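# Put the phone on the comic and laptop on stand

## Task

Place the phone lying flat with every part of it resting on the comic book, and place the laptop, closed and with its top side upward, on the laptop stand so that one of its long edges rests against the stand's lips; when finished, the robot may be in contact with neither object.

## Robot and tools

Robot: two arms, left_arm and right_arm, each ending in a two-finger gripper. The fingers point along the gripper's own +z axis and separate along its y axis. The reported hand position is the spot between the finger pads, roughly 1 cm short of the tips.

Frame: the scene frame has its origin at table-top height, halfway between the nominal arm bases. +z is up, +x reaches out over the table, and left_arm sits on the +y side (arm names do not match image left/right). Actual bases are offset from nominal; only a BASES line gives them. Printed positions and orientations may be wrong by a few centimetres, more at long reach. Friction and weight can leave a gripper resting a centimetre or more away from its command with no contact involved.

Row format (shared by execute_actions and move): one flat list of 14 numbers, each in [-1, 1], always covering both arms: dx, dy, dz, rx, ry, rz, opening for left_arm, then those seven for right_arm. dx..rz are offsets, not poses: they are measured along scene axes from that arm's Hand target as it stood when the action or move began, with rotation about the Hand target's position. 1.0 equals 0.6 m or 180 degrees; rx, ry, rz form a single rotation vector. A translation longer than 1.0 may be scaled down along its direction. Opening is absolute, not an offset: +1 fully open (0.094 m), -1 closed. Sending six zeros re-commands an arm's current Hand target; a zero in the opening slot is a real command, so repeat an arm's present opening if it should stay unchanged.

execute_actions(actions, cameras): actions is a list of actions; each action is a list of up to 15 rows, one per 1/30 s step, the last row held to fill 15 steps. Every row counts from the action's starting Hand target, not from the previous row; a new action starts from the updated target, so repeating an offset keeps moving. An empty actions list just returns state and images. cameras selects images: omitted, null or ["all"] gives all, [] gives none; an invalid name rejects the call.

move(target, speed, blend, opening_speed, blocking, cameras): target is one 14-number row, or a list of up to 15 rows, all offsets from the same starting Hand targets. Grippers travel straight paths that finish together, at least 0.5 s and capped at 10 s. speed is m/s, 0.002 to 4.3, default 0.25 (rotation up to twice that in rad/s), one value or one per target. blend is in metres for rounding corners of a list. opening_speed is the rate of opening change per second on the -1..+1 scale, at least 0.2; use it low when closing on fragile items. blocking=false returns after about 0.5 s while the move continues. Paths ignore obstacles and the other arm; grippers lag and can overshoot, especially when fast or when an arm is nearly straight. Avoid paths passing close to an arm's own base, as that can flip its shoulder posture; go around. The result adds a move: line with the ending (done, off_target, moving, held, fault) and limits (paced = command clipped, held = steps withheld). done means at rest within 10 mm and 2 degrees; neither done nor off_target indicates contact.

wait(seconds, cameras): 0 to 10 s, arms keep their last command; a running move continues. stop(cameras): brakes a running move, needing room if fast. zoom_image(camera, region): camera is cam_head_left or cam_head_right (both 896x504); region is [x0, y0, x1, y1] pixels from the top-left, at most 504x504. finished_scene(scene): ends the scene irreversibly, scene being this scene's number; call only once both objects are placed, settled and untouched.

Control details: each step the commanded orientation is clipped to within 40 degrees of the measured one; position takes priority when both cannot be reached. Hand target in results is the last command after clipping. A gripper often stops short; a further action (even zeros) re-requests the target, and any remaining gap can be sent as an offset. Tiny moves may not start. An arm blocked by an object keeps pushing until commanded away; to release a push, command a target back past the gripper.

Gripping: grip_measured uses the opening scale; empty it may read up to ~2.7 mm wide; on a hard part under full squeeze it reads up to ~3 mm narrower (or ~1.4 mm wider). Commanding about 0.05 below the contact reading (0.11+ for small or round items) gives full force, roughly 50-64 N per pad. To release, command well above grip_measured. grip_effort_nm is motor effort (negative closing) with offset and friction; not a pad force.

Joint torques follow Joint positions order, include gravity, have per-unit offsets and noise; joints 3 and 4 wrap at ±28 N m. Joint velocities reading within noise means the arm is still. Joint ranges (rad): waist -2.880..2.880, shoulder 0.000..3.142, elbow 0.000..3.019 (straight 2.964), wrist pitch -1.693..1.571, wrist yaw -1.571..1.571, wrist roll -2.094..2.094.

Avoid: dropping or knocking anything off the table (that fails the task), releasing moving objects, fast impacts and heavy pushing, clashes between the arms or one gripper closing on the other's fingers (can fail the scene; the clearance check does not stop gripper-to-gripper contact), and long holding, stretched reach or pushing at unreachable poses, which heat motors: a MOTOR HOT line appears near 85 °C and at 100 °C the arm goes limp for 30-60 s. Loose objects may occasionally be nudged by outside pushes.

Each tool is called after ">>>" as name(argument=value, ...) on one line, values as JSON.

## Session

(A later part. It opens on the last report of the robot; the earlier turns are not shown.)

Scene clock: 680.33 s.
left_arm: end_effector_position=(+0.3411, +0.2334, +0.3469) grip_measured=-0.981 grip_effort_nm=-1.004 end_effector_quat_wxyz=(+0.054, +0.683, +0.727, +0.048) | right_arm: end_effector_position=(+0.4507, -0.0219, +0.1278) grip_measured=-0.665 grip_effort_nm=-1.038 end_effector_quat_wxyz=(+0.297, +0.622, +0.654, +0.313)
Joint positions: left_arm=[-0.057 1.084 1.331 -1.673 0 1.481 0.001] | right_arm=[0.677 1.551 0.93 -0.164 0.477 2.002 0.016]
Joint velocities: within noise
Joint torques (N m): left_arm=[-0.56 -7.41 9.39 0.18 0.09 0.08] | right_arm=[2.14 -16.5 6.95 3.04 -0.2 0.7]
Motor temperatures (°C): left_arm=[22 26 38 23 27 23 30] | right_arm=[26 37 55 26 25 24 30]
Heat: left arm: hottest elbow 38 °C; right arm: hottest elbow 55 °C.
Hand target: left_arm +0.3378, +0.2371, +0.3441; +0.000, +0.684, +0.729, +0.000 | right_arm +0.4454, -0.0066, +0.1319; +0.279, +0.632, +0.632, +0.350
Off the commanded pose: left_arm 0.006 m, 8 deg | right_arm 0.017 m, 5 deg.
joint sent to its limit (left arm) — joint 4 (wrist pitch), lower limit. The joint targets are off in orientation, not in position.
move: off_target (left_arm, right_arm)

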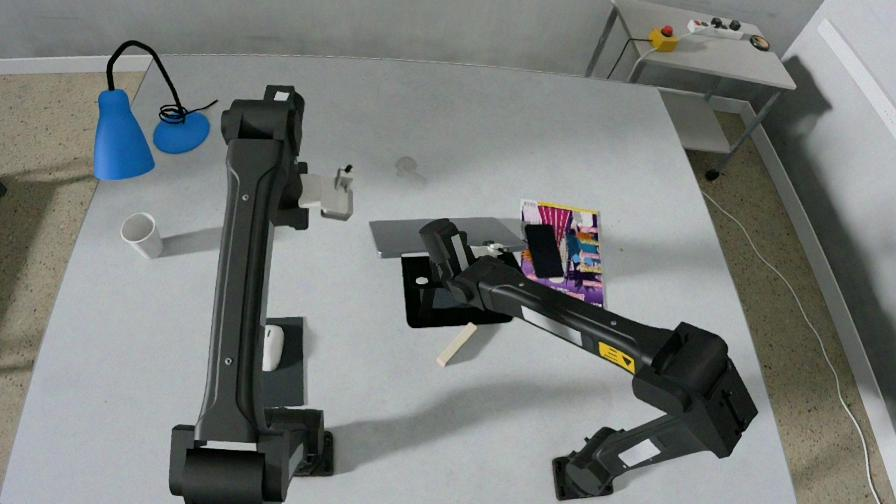

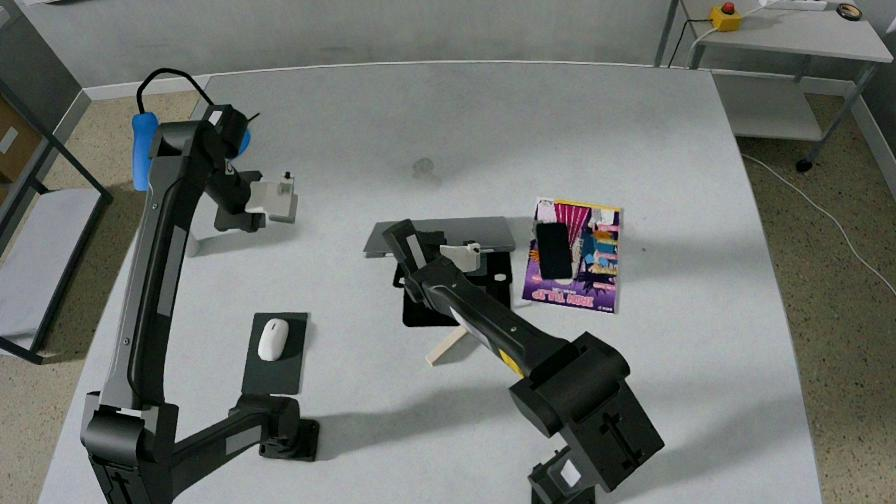

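>>> move(target=[0,0,0,0,0,0,-1, -0.012,0.0,-0.05,0,-0.015,0,-0.9], speed=0.05)

>>> zoom_image(camera="cam_head_right", region=[350, 190, 550, 350])

Scene clock: 684.20 s.
left_arm: end_effector_position=(+0.3411, +0.2334, +0.3469) grip_measured=-0.981 grip_effort_nm=-0.999 end_effector_quat_wxyz=(+0.054, +0.683, +0.727, +0.048) | right_arm: end_effector_position=(+0.4549, -0.0191, +0.1348) grip_measured=-0.666 grip_effort_nm=-1.043 end_effector_quat_wxyz=(+0.313, +0.614, +0.626, +0.365)
Joint positions: left_arm=[-0.057 1.084 1.331 -1.673 0 1.481 0.001] | right_arm=[0.681 1.548 0.876 0.015 0.496 1.99 0.016]
Joint velocities: within noise
Joint torques (N m): left_arm=[-0.62 -7.06 9.43 0.42 0.09 0.08] | right_arm=[2.96 -12.16 5.31 2.48 0.34 0.66]
Motor temperatures (°C): left_arm=[22 26 38 23 27 23 30] | right_arm=[26 37 54 26 25 24 30]
Heat: left arm: hottest elbow 38 °C; right arm: hottest elbow 54 °C.
Hand target: left_arm +0.3378, +0.2371, +0.3441; +0.000, +0.684, +0.729, +0.000 | right_arm +0.4383, -0.0066, +0.1019; +0.294, +0.624, +0.625, +0.364
Off the commanded pose: left_arm 0.006 m, 8 deg | right_arm 0.039 m, 2 deg.
joint sent to its limit (left arm) — joint 4 (wrist pitch), lower limit. The joint targets are off in orientation, not in position.
move: off_target (left_arm, right_arm)

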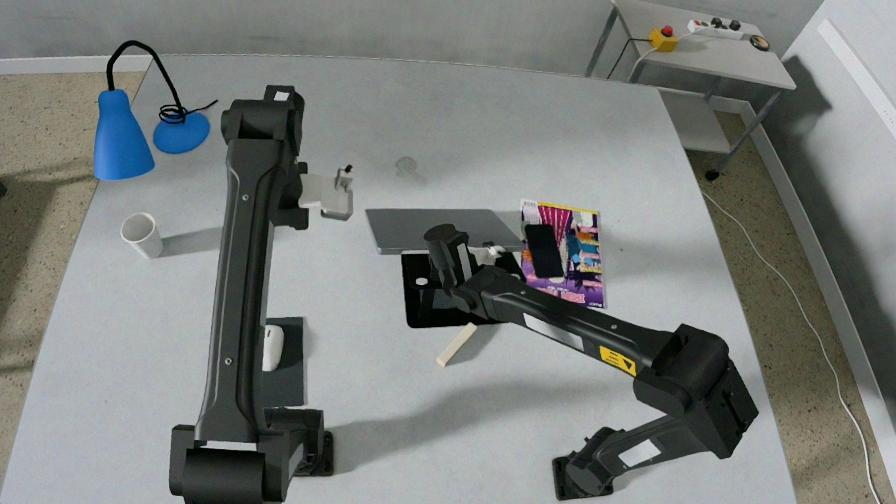

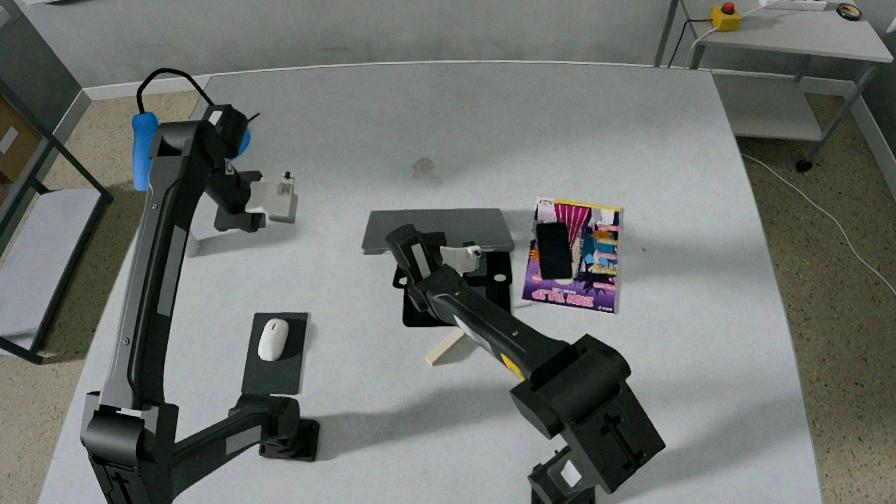

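Scaled by 2.520.

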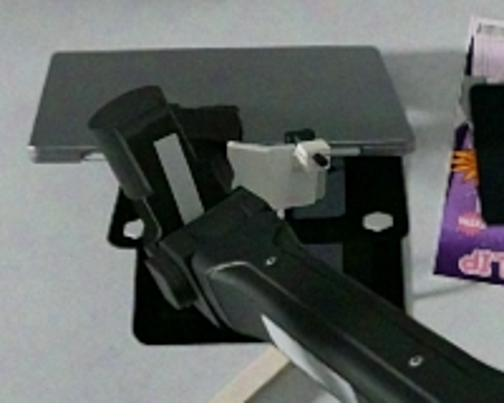

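>>> move(target=[0,0,0,0,0,0,-1, -0.012,0.0,0.06,0,0.037,0,-0.9], speed=0.05)

>>> zoom_image(camera="cam_head_right", region=[350, 190, 550, 350])

Scene clock: 691.73 s.
left_arm: end_effector_position=(+0.3411, +0.2334, +0.3469) grip_measured=-0.981 grip_effort_nm=-0.999 end_effector_quat_wxyz=(+0.054, +0.683, +0.727, +0.048) | right_arm: end_effector_position=(+0.4373, -0.0212, +0.1249) grip_measured=-0.661 grip_effort_nm=-1.038 end_effector_quat_wxyz=(+0.294, +0.604, +0.674, +0.308)
Joint positions: left_arm=[-0.057 1.084 1.331 -1.673 0 1.481 0.001] | right_arm=[0.689 1.528 0.9 -0.164 0.462 1.964 0.016]
Joint velocities: within noise
Joint torques (N m): left_arm=[-0.62 -7.53 9.07 0.18 0.09 0.11] | right_arm=[1.96 -17.2 9.58 -0.46 -0.59 1.17]
Motor temperatures (°C): left_arm=[22 26 38 23 27 23 30] | right_arm=[26 37 52 26 25 24 30]
Heat: left arm: hottest elbow 38 °C; right arm: hottest elbow 52 °C.
Hand target: left_arm +0.3378, +0.2371, +0.3441; +0.000, +0.684, +0.729, +0.000 | right_arm +0.4311, -0.0066, +0.1379; +0.258, +0.644, +0.641, +0.328
Off the commanded pose: left_arm 0.006 m, 8 deg | right_arm 0.020 m, 8 deg.
joint sent to its limit (left arm) — joint 4 (wrist pitch), lower limit. The joint targets are off in orientation, not in position.
joint sent to its limit (right arm) — joint 6 (wrist roll), upper limit. The joint targets still meet the commanded pose.
move: off_target (left_arm, right_arm)

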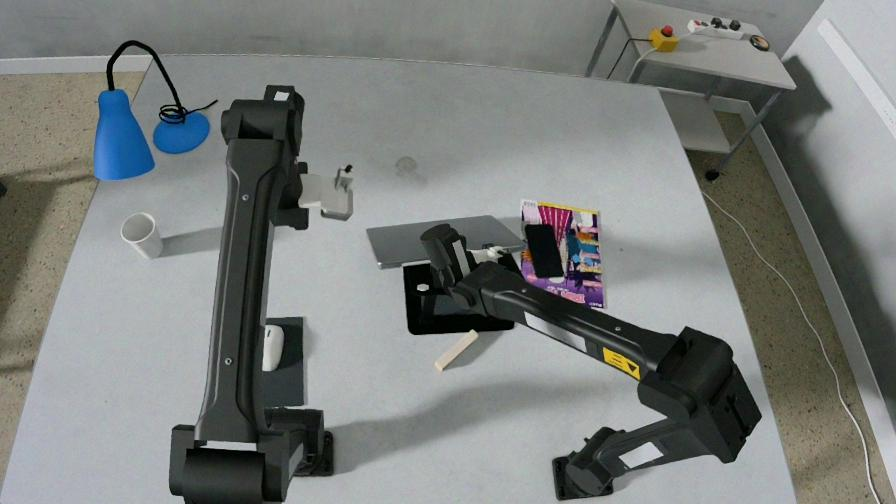

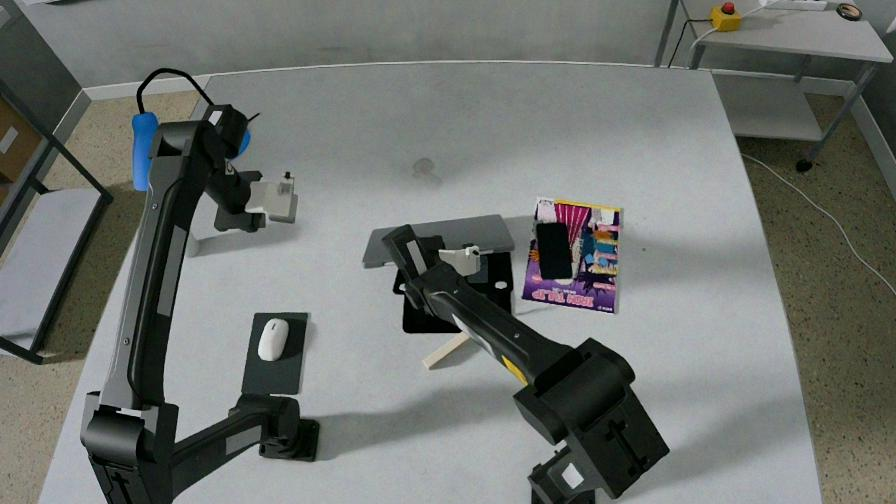

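Scaled by 2.520.

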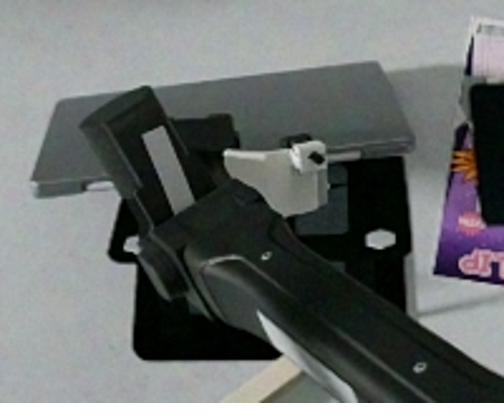

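>>> move(target=[0,0,0,0,0,0,-1, 0.0,0.0,0.12,0,-0.06,0,-0.9], speed=0.08)

>>> zoom_image(camera="cam_head_right", region=[350, 190, 550, 350])

>>> zoom_image(camera="cam_head_left", region=[350, 180, 550, 340])

Scene clock: 698.97 s.
left_arm: end_effector_position=(+0.3411, +0.2334, +0.3469) grip_measured=-0.981 grip_effort_nm=-0.994 end_effector_quat_wxyz=(+0.054, +0.683, +0.727, +0.048) | right_arm: end_effector_position=(+0.4256, -0.0210, +0.1368) grip_measured=-0.663 grip_effort_nm=-1.043 end_effector_quat_wxyz=(+0.306, +0.617, +0.653, +0.316)
Joint positions: left_arm=[-0.057 1.084 1.331 -1.673 0 1.481 0.001] | right_arm=[0.72 1.493 0.884 -0.176 0.52 2.021 0.016]
Joint velocities: within noise
Joint torques (N m): left_arm=[-1.03 -7.3 9.25 0.16 0.07 0.09] | right_arm=[1.79 -22.83 10.25 2.37 1.06 0.18]
Motor temperatures (°C): left_arm=[22 26 38 23 27 23 30] | right_arm=[26 37 52 26 26 24 30]
Heat: left arm: hottest elbow 38 °C; right arm: hottest elbow 52 °C.
Hand target: left_arm +0.3378, +0.2371, +0.3441; +0.000, +0.684, +0.729, +0.000 | right_arm +0.4311, -0.0066, +0.2101; +0.317, +0.610, +0.614, +0.387
Off the commanded pose: left_arm 0.006 m, 8 deg | right_arm 0.075 m, 9 deg.
joint sent to its limit (left arm) — joint 4 (wrist pitch), lower limit. The joint targets are off in orientation, not in position.
move: off_target (left_arm, right_arm)

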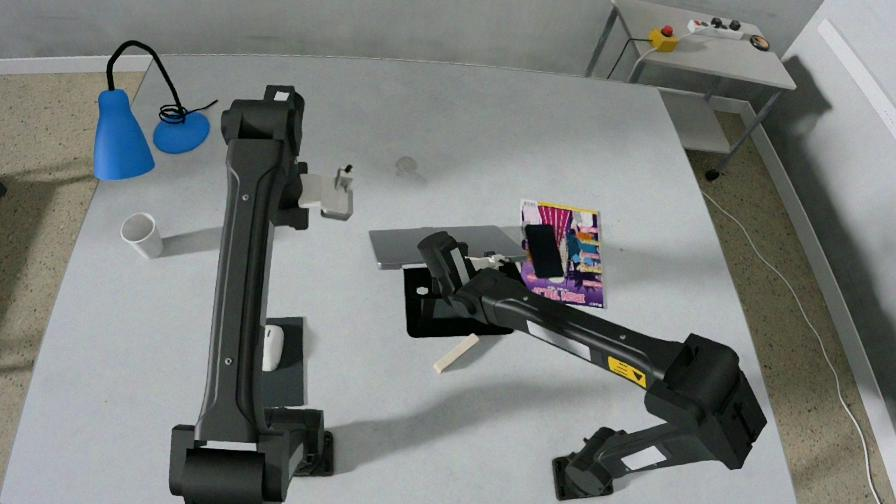

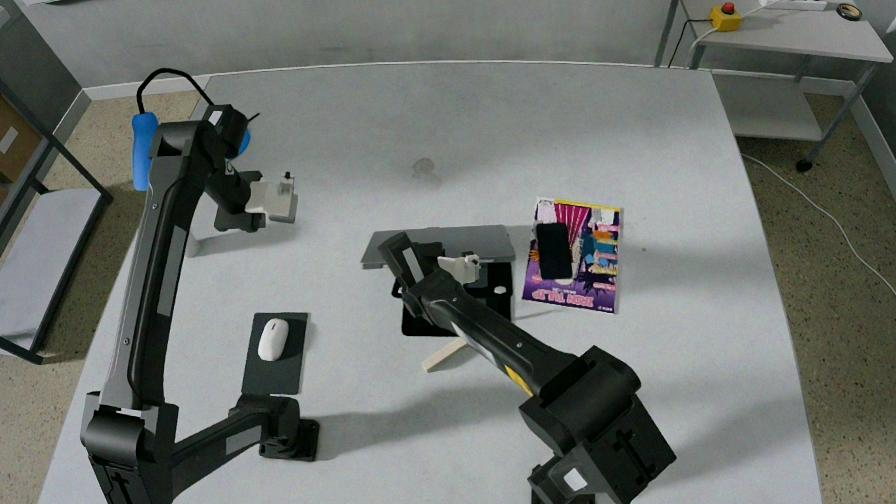

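Scaled by 2.520.

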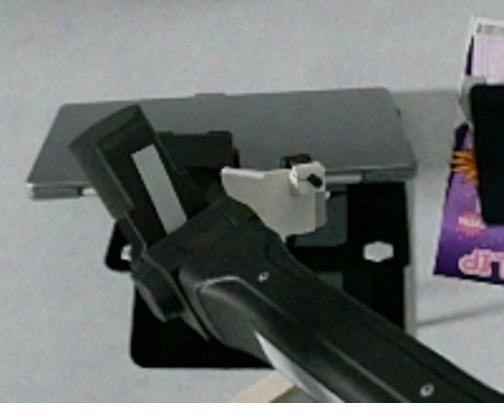

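Scaled by 2.520.

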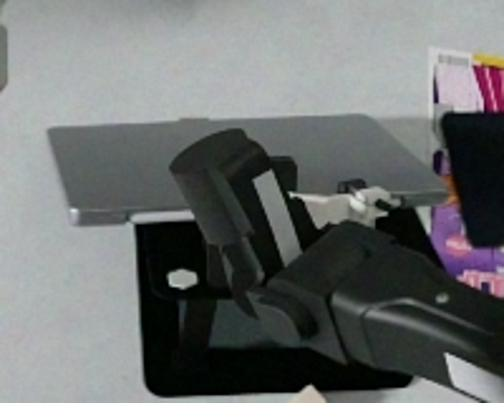

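>>> move(target=[0,0,0,0,0,0,-1, 0.005,0.0,-0.125,0,0.02,0,-0.9], speed=0.05)

>>> zoom_image(camera="cam_head_right", region=[350, 190, 550, 350])

>>> zoom_image(camera="cam_head_left", region=[350, 180, 550, 340])

Scene clock: 703.57 s.
left_arm: end_effector_position=(+0.3411, +0.2334, +0.3469) grip_measured=-0.981 grip_effort_nm=-0.999 end_effector_quat_wxyz=(+0.054, +0.683, +0.727, +0.048) | right_arm: end_effector_position=(+0.4256, -0.0201, +0.1339) grip_measured=-0.663 grip_effort_nm=-1.038 end_effector_quat_wxyz=(+0.304, +0.618, +0.644, +0.333)
Joint positions: left_arm=[-0.057 1.084 1.331 -1.673 0 1.481 0.001] | right_arm=[0.72 1.495 0.86 -0.115 0.515 2.026 0.016]
Joint velocities: within noise
Joint torques (N m): left_arm=[-0.26 -8.06 9.42 0.34 0.08 0.1] | right_arm=[0.85 -12.69 8.18 4.14 0.06 0.36]
Motor temperatures (°C): left_arm=[22 26 38 23 27 23 30] | right_arm=[26 38 52 26 26 24 30]
Heat: left arm: hottest elbow 38 °C; right arm: hottest elbow 52 °C.
Hand target: left_arm +0.3378, +0.2371, +0.3441; +0.000, +0.684, +0.729, +0.000 | right_arm +0.4340, -0.0066, +0.1350; +0.297, +0.622, +0.624, +0.367
Off the commanded pose: left_arm 0.006 m, 8 deg | right_arm 0.016 m, 5 deg.
joint sent to its limit (left arm) — joint 4 (wrist pitch), lower limit. The joint targets are off in orientation, not in position.
move: off_target (left_arm, right_arm)

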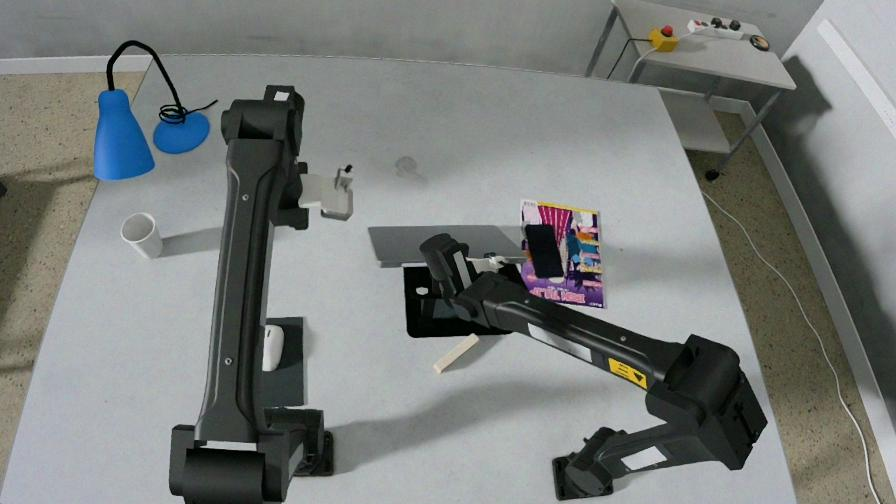

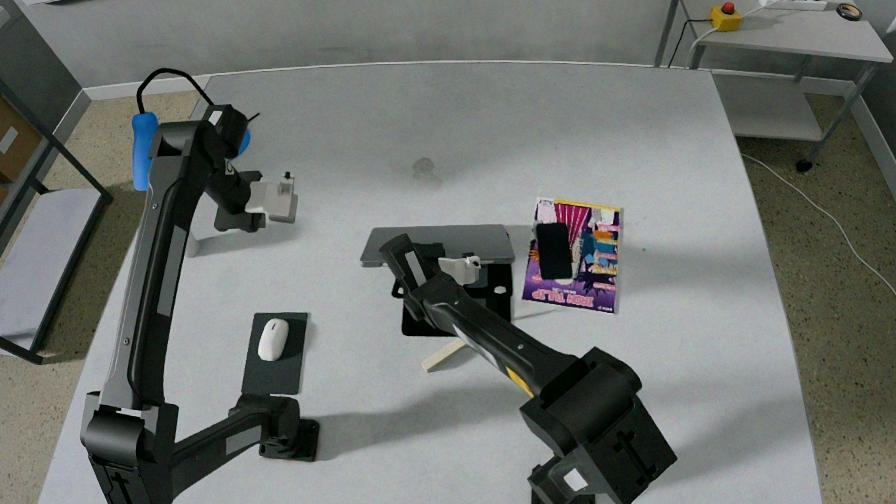

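Scaled by 2.520.

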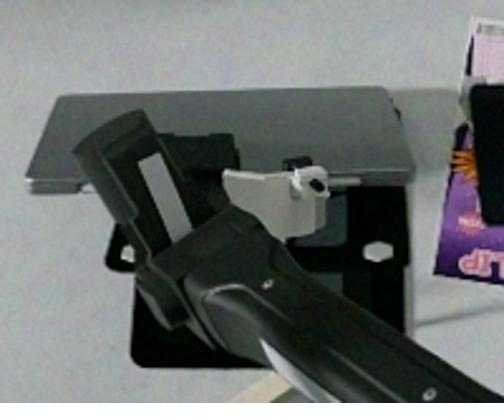

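Scaled by 2.520.

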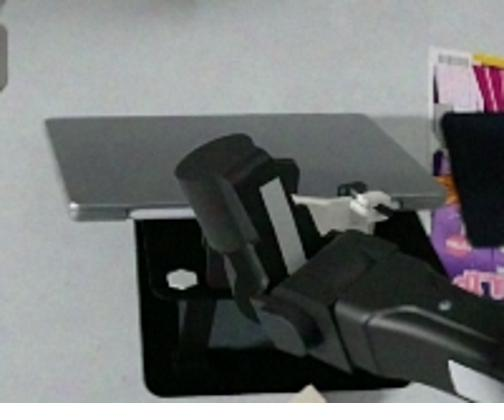

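>>> move(target=[0,0,0,0,0,0,-1, 0,0,0.0,0,0,0,-0.4], opening_speed=0.2)

>>> zoom_image(camera="cam_head_right", region=[350, 190, 550, 350])

>>> zoom_image(camera="cam_head_left", region=[350, 180, 550, 340])

Scene clock: 709.90 s.
left_arm: end_effector_position=(+0.3411, +0.2334, +0.3469) grip_measured=-0.981 grip_effort_nm=-0.994 end_effector_quat_wxyz=(+0.054, +0.683, +0.727, +0.048) | right_arm: end_effector_position=(+0.4295, -0.0119, +0.1368) grip_measured=-0.401 grip_effort_nm=0.022 end_effector_quat_wxyz=(+0.301, +0.617, +0.636, +0.353)
Joint positions: left_arm=[-0.057 1.084 1.331 -1.673 0 1.481 0.001] | right_arm=[0.725 1.506 0.86 -0.065 0.509 2.033 0.028]
Joint velocities: within noise
Joint torques (N m): left_arm=[-0.5 -6.59 9.22 0.44 0.12 0.09] | right_arm=[0.62 -13.51 8.18 2.56 0.27 0.32]
Motor temperatures (°C): left_arm=[22 26 38 23 27 23 30] | right_arm=[26 37 51 26 26 24 30]
Heat: left arm: hottest elbow 38 °C; right arm: hottest elbow 51 °C.
Hand target: left_arm +0.3378, +0.2371, +0.3441; +0.000, +0.684, +0.729, +0.000 | right_arm +0.4340, -0.0065, +0.1351; +0.297, +0.622, +0.624, +0.368
Off the commanded pose: left_arm 0.006 m, 8 deg | right_arm 0.007 m, 2 deg.
joint sent to its limit (left arm) — joint 4 (wrist pitch), lower limit. The joint targets are off in orientation, not in position.
move: off_target (left_arm)

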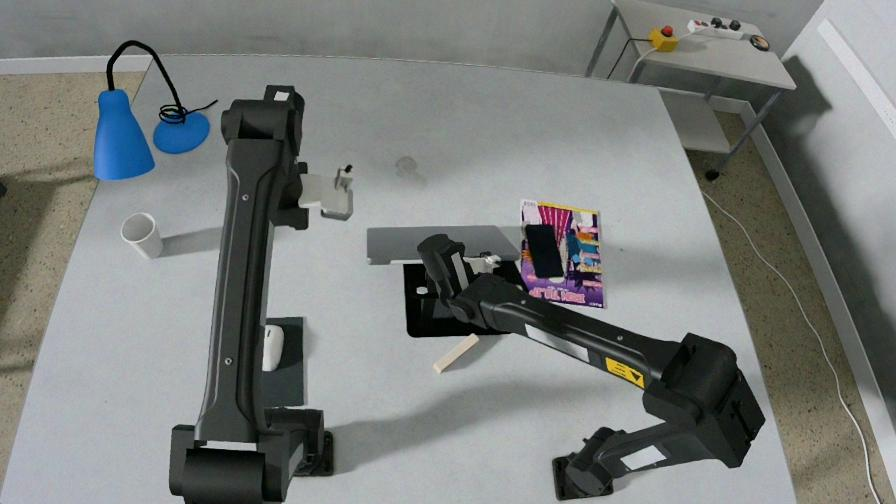

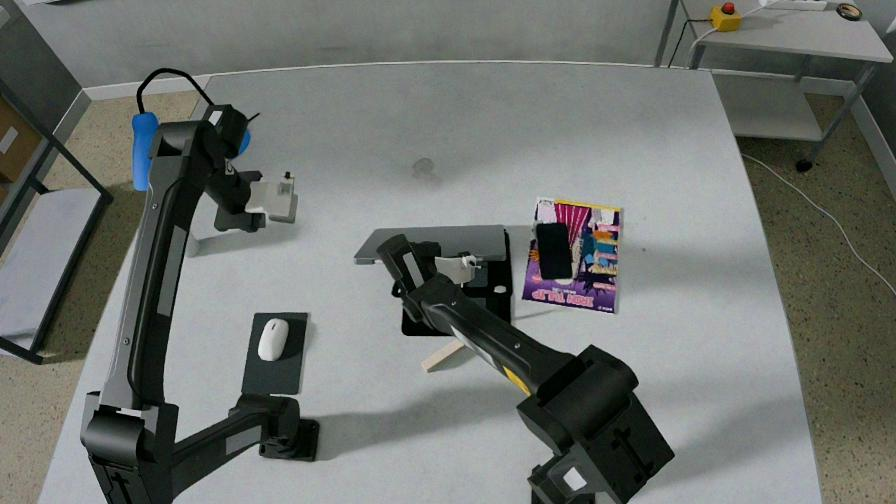

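Scaled by 2.520.

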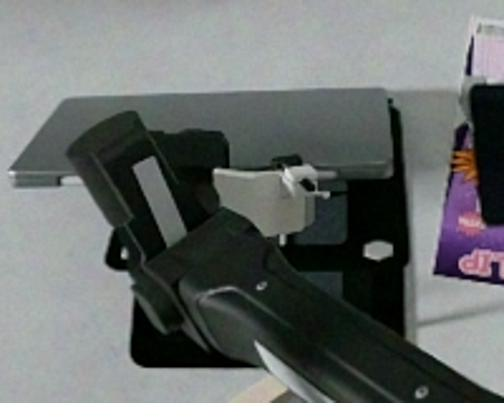

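Scaled by 2.520.

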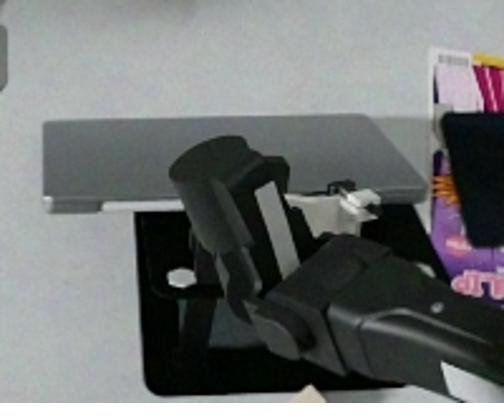

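>>> move(target=[[0,0,0,0,0,0,-1, 0,0,0.0,0,0,0,-0.1],[0,0,0,0,0,0,-1, -0.12,-0.01,0.05,0,0,0,-0.1]], speed=[0.04,0.04], opening_speed=0.2)

>>> zoom_image(camera="cam_head_right", region=[350, 190, 550, 350])

>>> zoom_image(camera="cam_head_left", region=[350, 180, 550, 340])

Scene clock: 719.10 s.
left_arm: end_effector_position=(+0.3411, +0.2334, +0.3469) grip_measured=-0.981 grip_effort_nm=-0.999 end_effector_quat_wxyz=(+0.054, +0.683, +0.727, +0.048) | right_arm: end_effector_position=(+0.3678, -0.0134, +0.1644) grip_measured=-0.100 grip_effort_nm=0.002 end_effector_quat_wxyz=(+0.305, +0.603, +0.636, +0.372)
Joint positions: left_arm=[-0.057 1.084 1.331 -1.673 0 1.481 0.001] | right_arm=[0.829 1.337 0.754 -0.115 0.582 2.074 0.042]
Joint velocities: within noise
Joint torques (N m): left_arm=[-0.26 -7.3 9.28 0.18 0.07 0.08] | right_arm=[1.2 -13.68 7.54 0.94 0.36 0.1]
Motor temperatures (°C): left_arm=[22 26 38 23 27 23 30] | right_arm=[26 37 49 26 25 24 29]
Heat: left arm: hottest elbow 38 °C; right arm: hottest elbow 49 °C.
Hand target: left_arm +0.3378, +0.2371, +0.3441; +0.000, +0.684, +0.729, +0.000 | right_arm +0.3621, -0.0126, +0.1649; +0.297, +0.622, +0.624, +0.367
Off the commanded pose: left_arm 0.006 m, 8 deg | right_arm 0.006 m, 3 deg.
joint sent to its limit (left arm) — joint 4 (wrist pitch), lower limit. The joint targets are off in orientation, not in position.
joint sent to its limit (right arm) — joint 6 (wrist roll), upper limit. The joint targets are off in orientation, not in position.
move: off_target (left_arm, right_arm)

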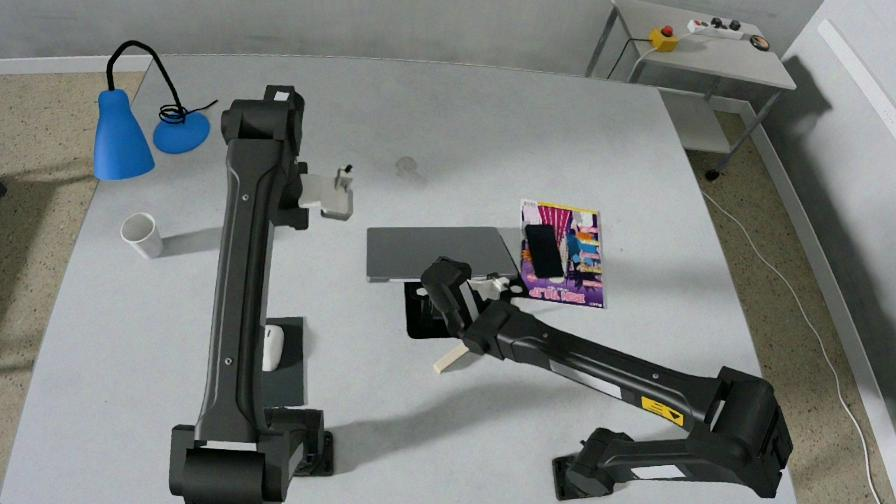

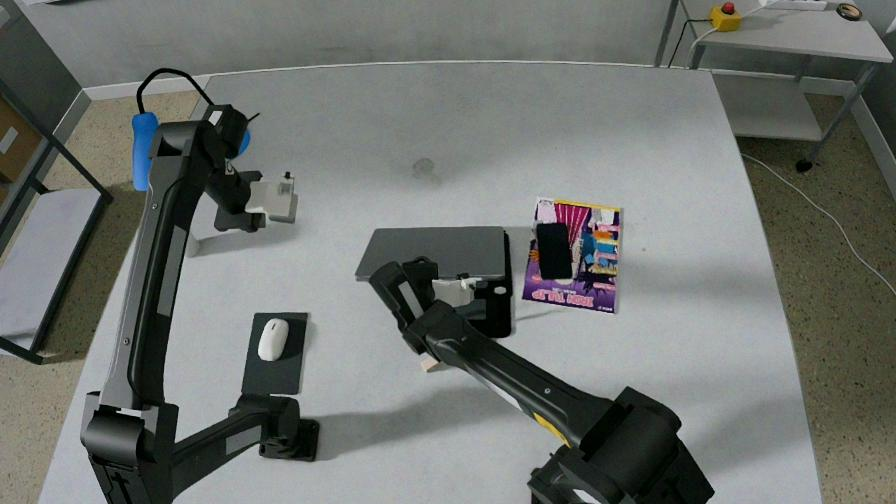

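Scaled by 2.520.

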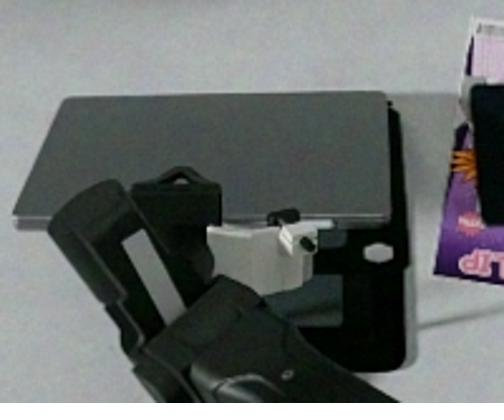

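Scaled by 2.520.

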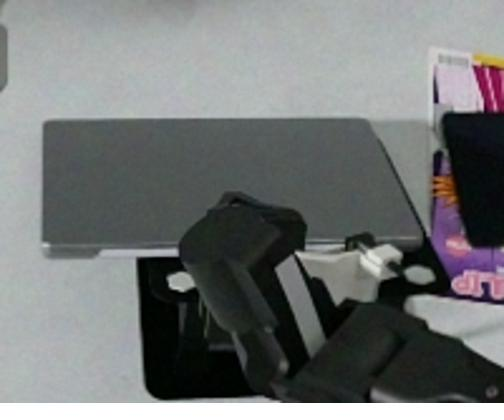

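>>> move(target=[[0,0,0,0,0,0,-1, -0.10,-0.02,0.07,0,0,0,-0.1],[0,0,0,0,0,0,-1, -0.16,-0.2,0.25,0,0,0,-0.1],[0,0,0,0,0,0,-1, -0.2,-0.55,0.3,0,0,0,-0.1]], speed=[0.06,0.15,0.2])

>>> zoom_image(camera="cam_head_right", region=[350, 190, 550, 350])

>>> zoom_image(camera="cam_head_left", region=[350, 180, 550, 340])

Scene clock: 726.20 s.
left_arm: end_effector_position=(+0.3411, +0.2334, +0.3469) grip_measured=-0.981 grip_effort_nm=-0.999 end_effector_quat_wxyz=(+0.054, +0.683, +0.727, +0.048) | right_arm: end_effector_position=(+0.2390, -0.3379, +0.3128) grip_measured=-0.100 grip_effort_nm=-0.002 end_effector_quat_wxyz=(+0.277, +0.631, +0.628, +0.362)
Joint positions: left_arm=[-0.057 1.084 1.331 -1.673 0 1.481 0.001] | right_arm=[-0.347 0.457 0.726 -0.949 -0.377 1.414 0.042]
Joint velocities: within noise
Joint torques (N m): left_arm=[0.44 -7.77 9.4 0.25 0.07 0.05] | right_arm=[-0.38 1.03 14.48 0.99 -0.14 0.06]
Motor temperatures (°C): left_arm=[22 26 38 23 27 23 30] | right_arm=[26 37 49 26 25 24 29]
Heat: left arm: hottest elbow 38 °C; right arm: hottest elbow 49 °C.
Hand target: left_arm +0.3378, +0.2371, +0.3441; +0.000, +0.684, +0.729, +0.000 | right_arm +0.2420, -0.3425, +0.3450; +0.297, +0.622, +0.624, +0.368
Off the commanded pose: left_arm 0.006 m, 8 deg | right_arm 0.033 m, 3 deg.
joint sent to its limit (left arm) — joint 4 (wrist pitch), lower limit. The joint targets are off in orientation, not in position.
move: off_target (left_arm, right_arm)

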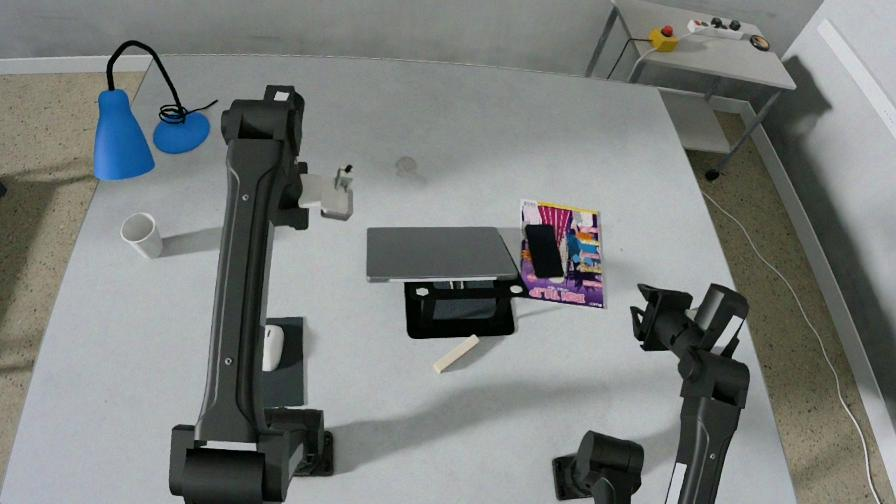

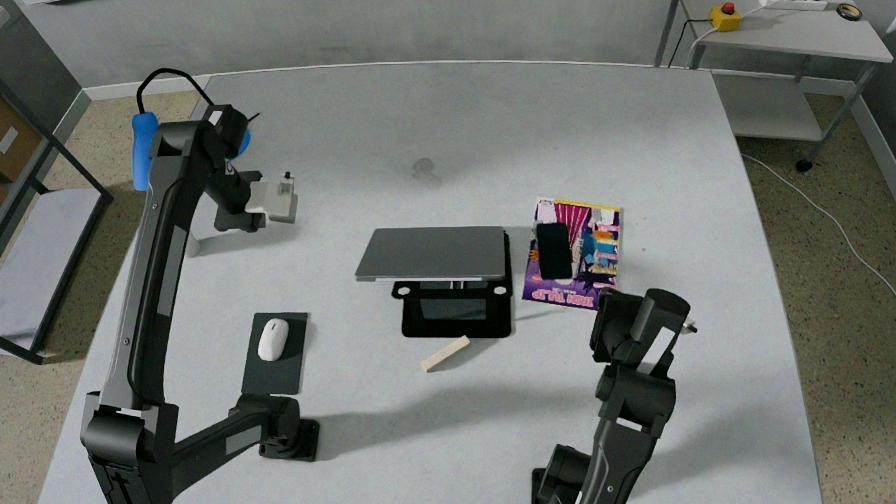

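Scaled by 2.520.

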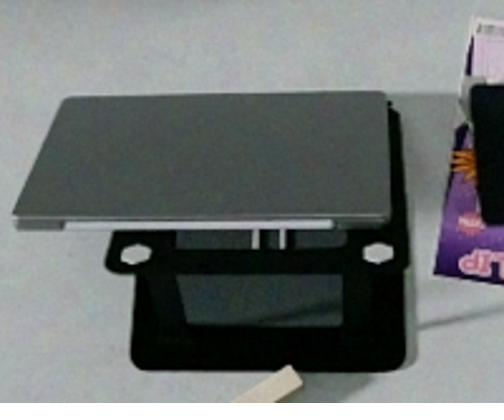

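Scaled by 2.520.

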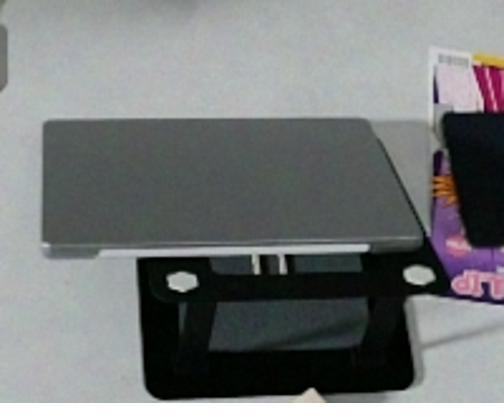

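>>> move(target=[[0,0,0,0,0,0,-1, 0,0.504,-0.05,-0.4115,0.025,0.309,0.2],[0,0,0,0,0,0,-1, 0.03,0.504,-0.32,-0.4115,0.025,0.309,0.2]], speed=[0.3,0.12])

>>> zoom_image(camera="cam_head_left", region=[350, 180, 550, 340])

Scene clock: 742.47 s.
left_arm: end_effector_position=(+0.3411, +0.2334, +0.3469) grip_measured=-0.981 grip_effort_nm=-0.999 end_effector_quat_wxyz=(+0.054, +0.683, +0.727, +0.048) | right_arm: end_effector_position=(+0.2571, -0.0361, +0.1640) grip_measured=+0.199 grip_effort_nm=0.061 end_effector_quat_wxyz=(+0.388, +0.000, +0.922, +0.010)
Joint positions: left_arm=[-0.057 1.084 1.331 -1.673 0 1.481 0.001] | right_arm=[1.024 1.155 0.737 -0.651 0.648 0.859 0.056]
Joint velocities: within noise
Joint torques (N m): left_arm=[-0.62 -7 9.29 0.23 0.12 0.1] | right_arm=[-0.32 -8.18 7.75 1.48 0.34 0.04]
Motor temperatures (°C): left_arm=[22 26 38 23 27 23 30] | right_arm=[26 36 51 25 25 24 28]
Heat: left arm: hottest elbow 38 °C; right arm: hottest elbow 51 °C.
Hand target: left_arm +0.3378, +0.2371, +0.3441; +0.000, +0.684, +0.729, +0.000 | right_arm +0.2601, -0.0402, +0.1529; +0.383, +0.000, +0.924, +0.000
Off the commanded pose: left_arm 0.006 m, 8 deg | right_arm 0.012 m, 1 deg.
joint sent to its limit (left arm) — joint 4 (wrist pitch), lower limit. The joint targets are off in orientation, not in position.
move: off_target (left_arm, right_arm)

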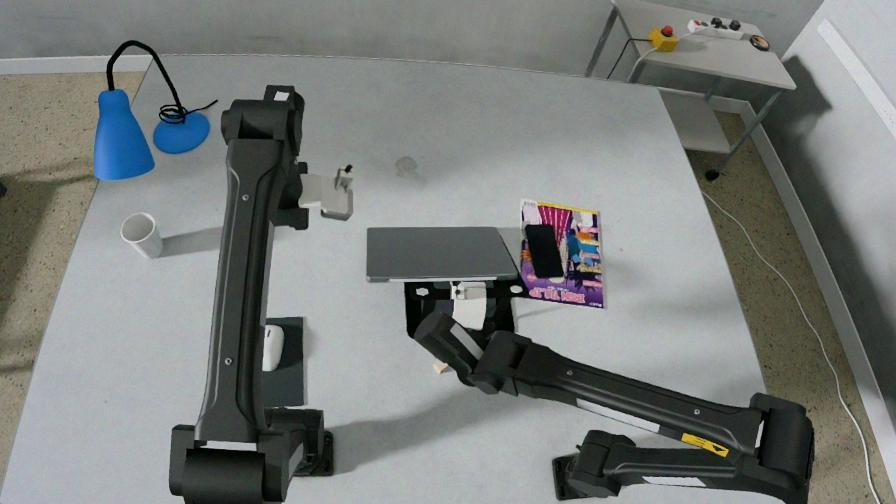

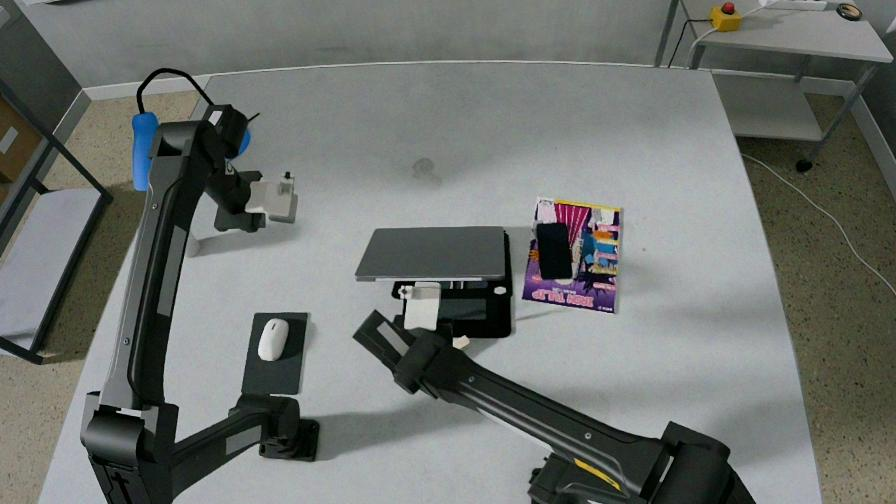

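Scaled by 2.520.

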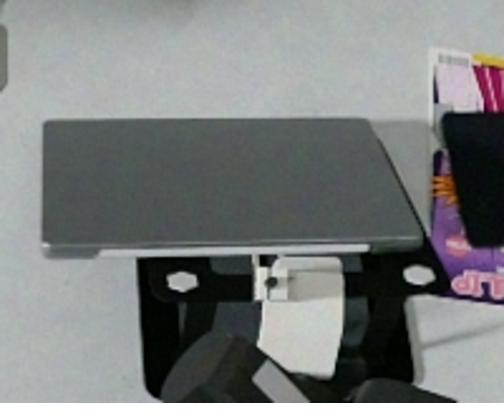

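>>> move(target=[0,0,0,0,0,0,-1, 0.1,0,-0.04,0,0,0,0.2], speed=0.08)

>>> zoom_image(camera="cam_head_left", region=[350, 180, 550, 340])

>>> zoom_image(camera="cam_head_right", region=[350, 190, 550, 350])

Scene clock: 748.93 s.
left_arm: end_effector_position=(+0.3411, +0.2334, +0.3469) grip_measured=-0.981 grip_effort_nm=-0.999 end_effector_quat_wxyz=(+0.054, +0.683, +0.727, +0.048) | right_arm: end_effector_position=(+0.3074, -0.0401, +0.1281) grip_measured=+0.199 grip_effort_nm=0.061 end_effector_quat_wxyz=(+0.376, -0.014, +0.926, -0.002)
Joint positions: left_arm=[-0.057 1.084 1.331 -1.673 0 1.481 0.001] | right_arm=[0.888 1.283 0.737 -0.472 0.569 0.698 0.056]
Joint velocities: within noise
Joint torques (N m): left_arm=[-0.62 -7.18 9.32 0.14 0.08 0.11] | right_arm=[-1.03 -9.64 9.05 1.89 0.49 0.16]
Motor temperatures (°C): left_arm=[22 26 38 23 27 23 30] | right_arm=[26 35 51 25 25 24 28]
Heat: left arm: hottest elbow 38 °C; right arm: hottest elbow 51 °C.
Hand target: left_arm +0.3378, +0.2371, +0.3441; +0.000, +0.684, +0.729, +0.000 | right_arm +0.3200, -0.0402, +0.1289; +0.383, +0.000, +0.924, +0.000
Off the commanded pose: left_arm 0.006 m, 8 deg | right_arm 0.013 m, 2 deg.
joint sent to its limit (left arm) — joint 4 (wrist pitch), lower limit. The joint targets are off in orientation, not in position.
move: off_target (left_arm, right_arm)

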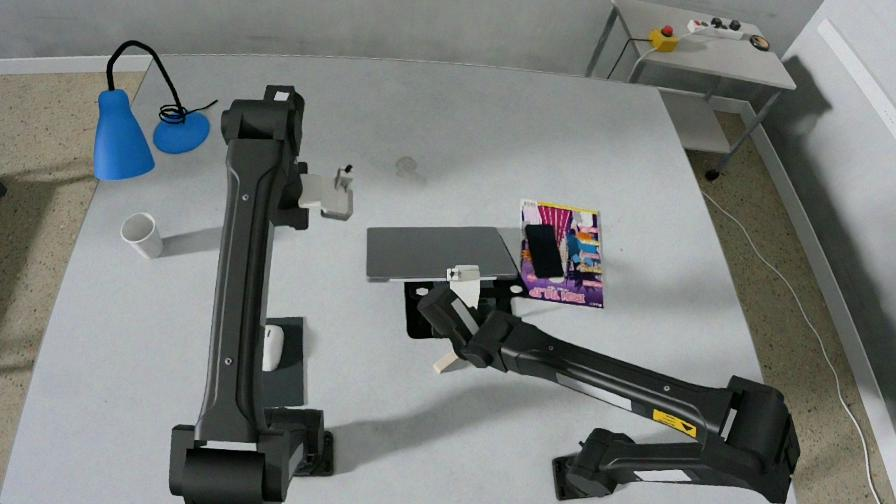

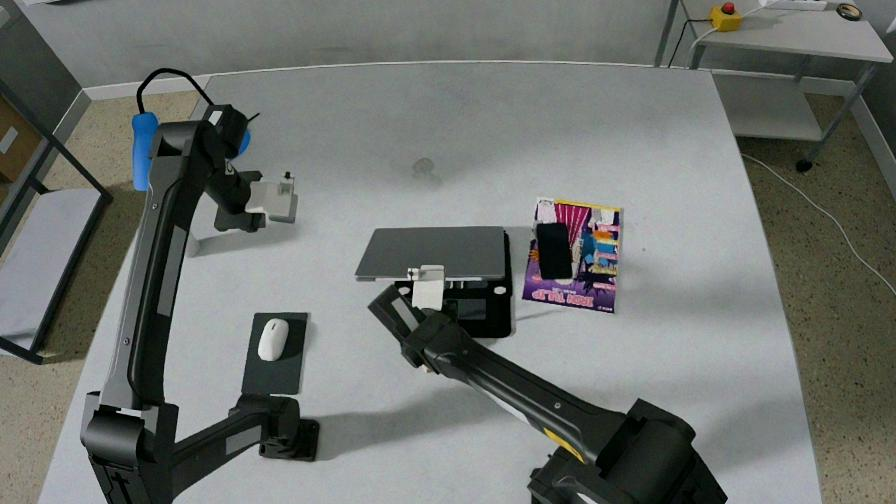

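Scaled by 2.520.

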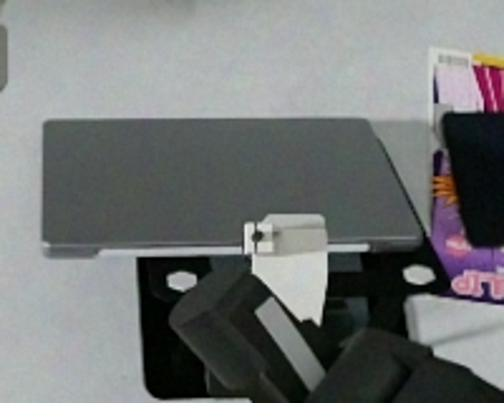

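Scaled by 2.520.

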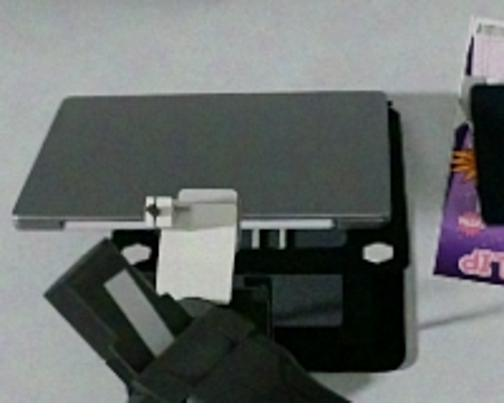

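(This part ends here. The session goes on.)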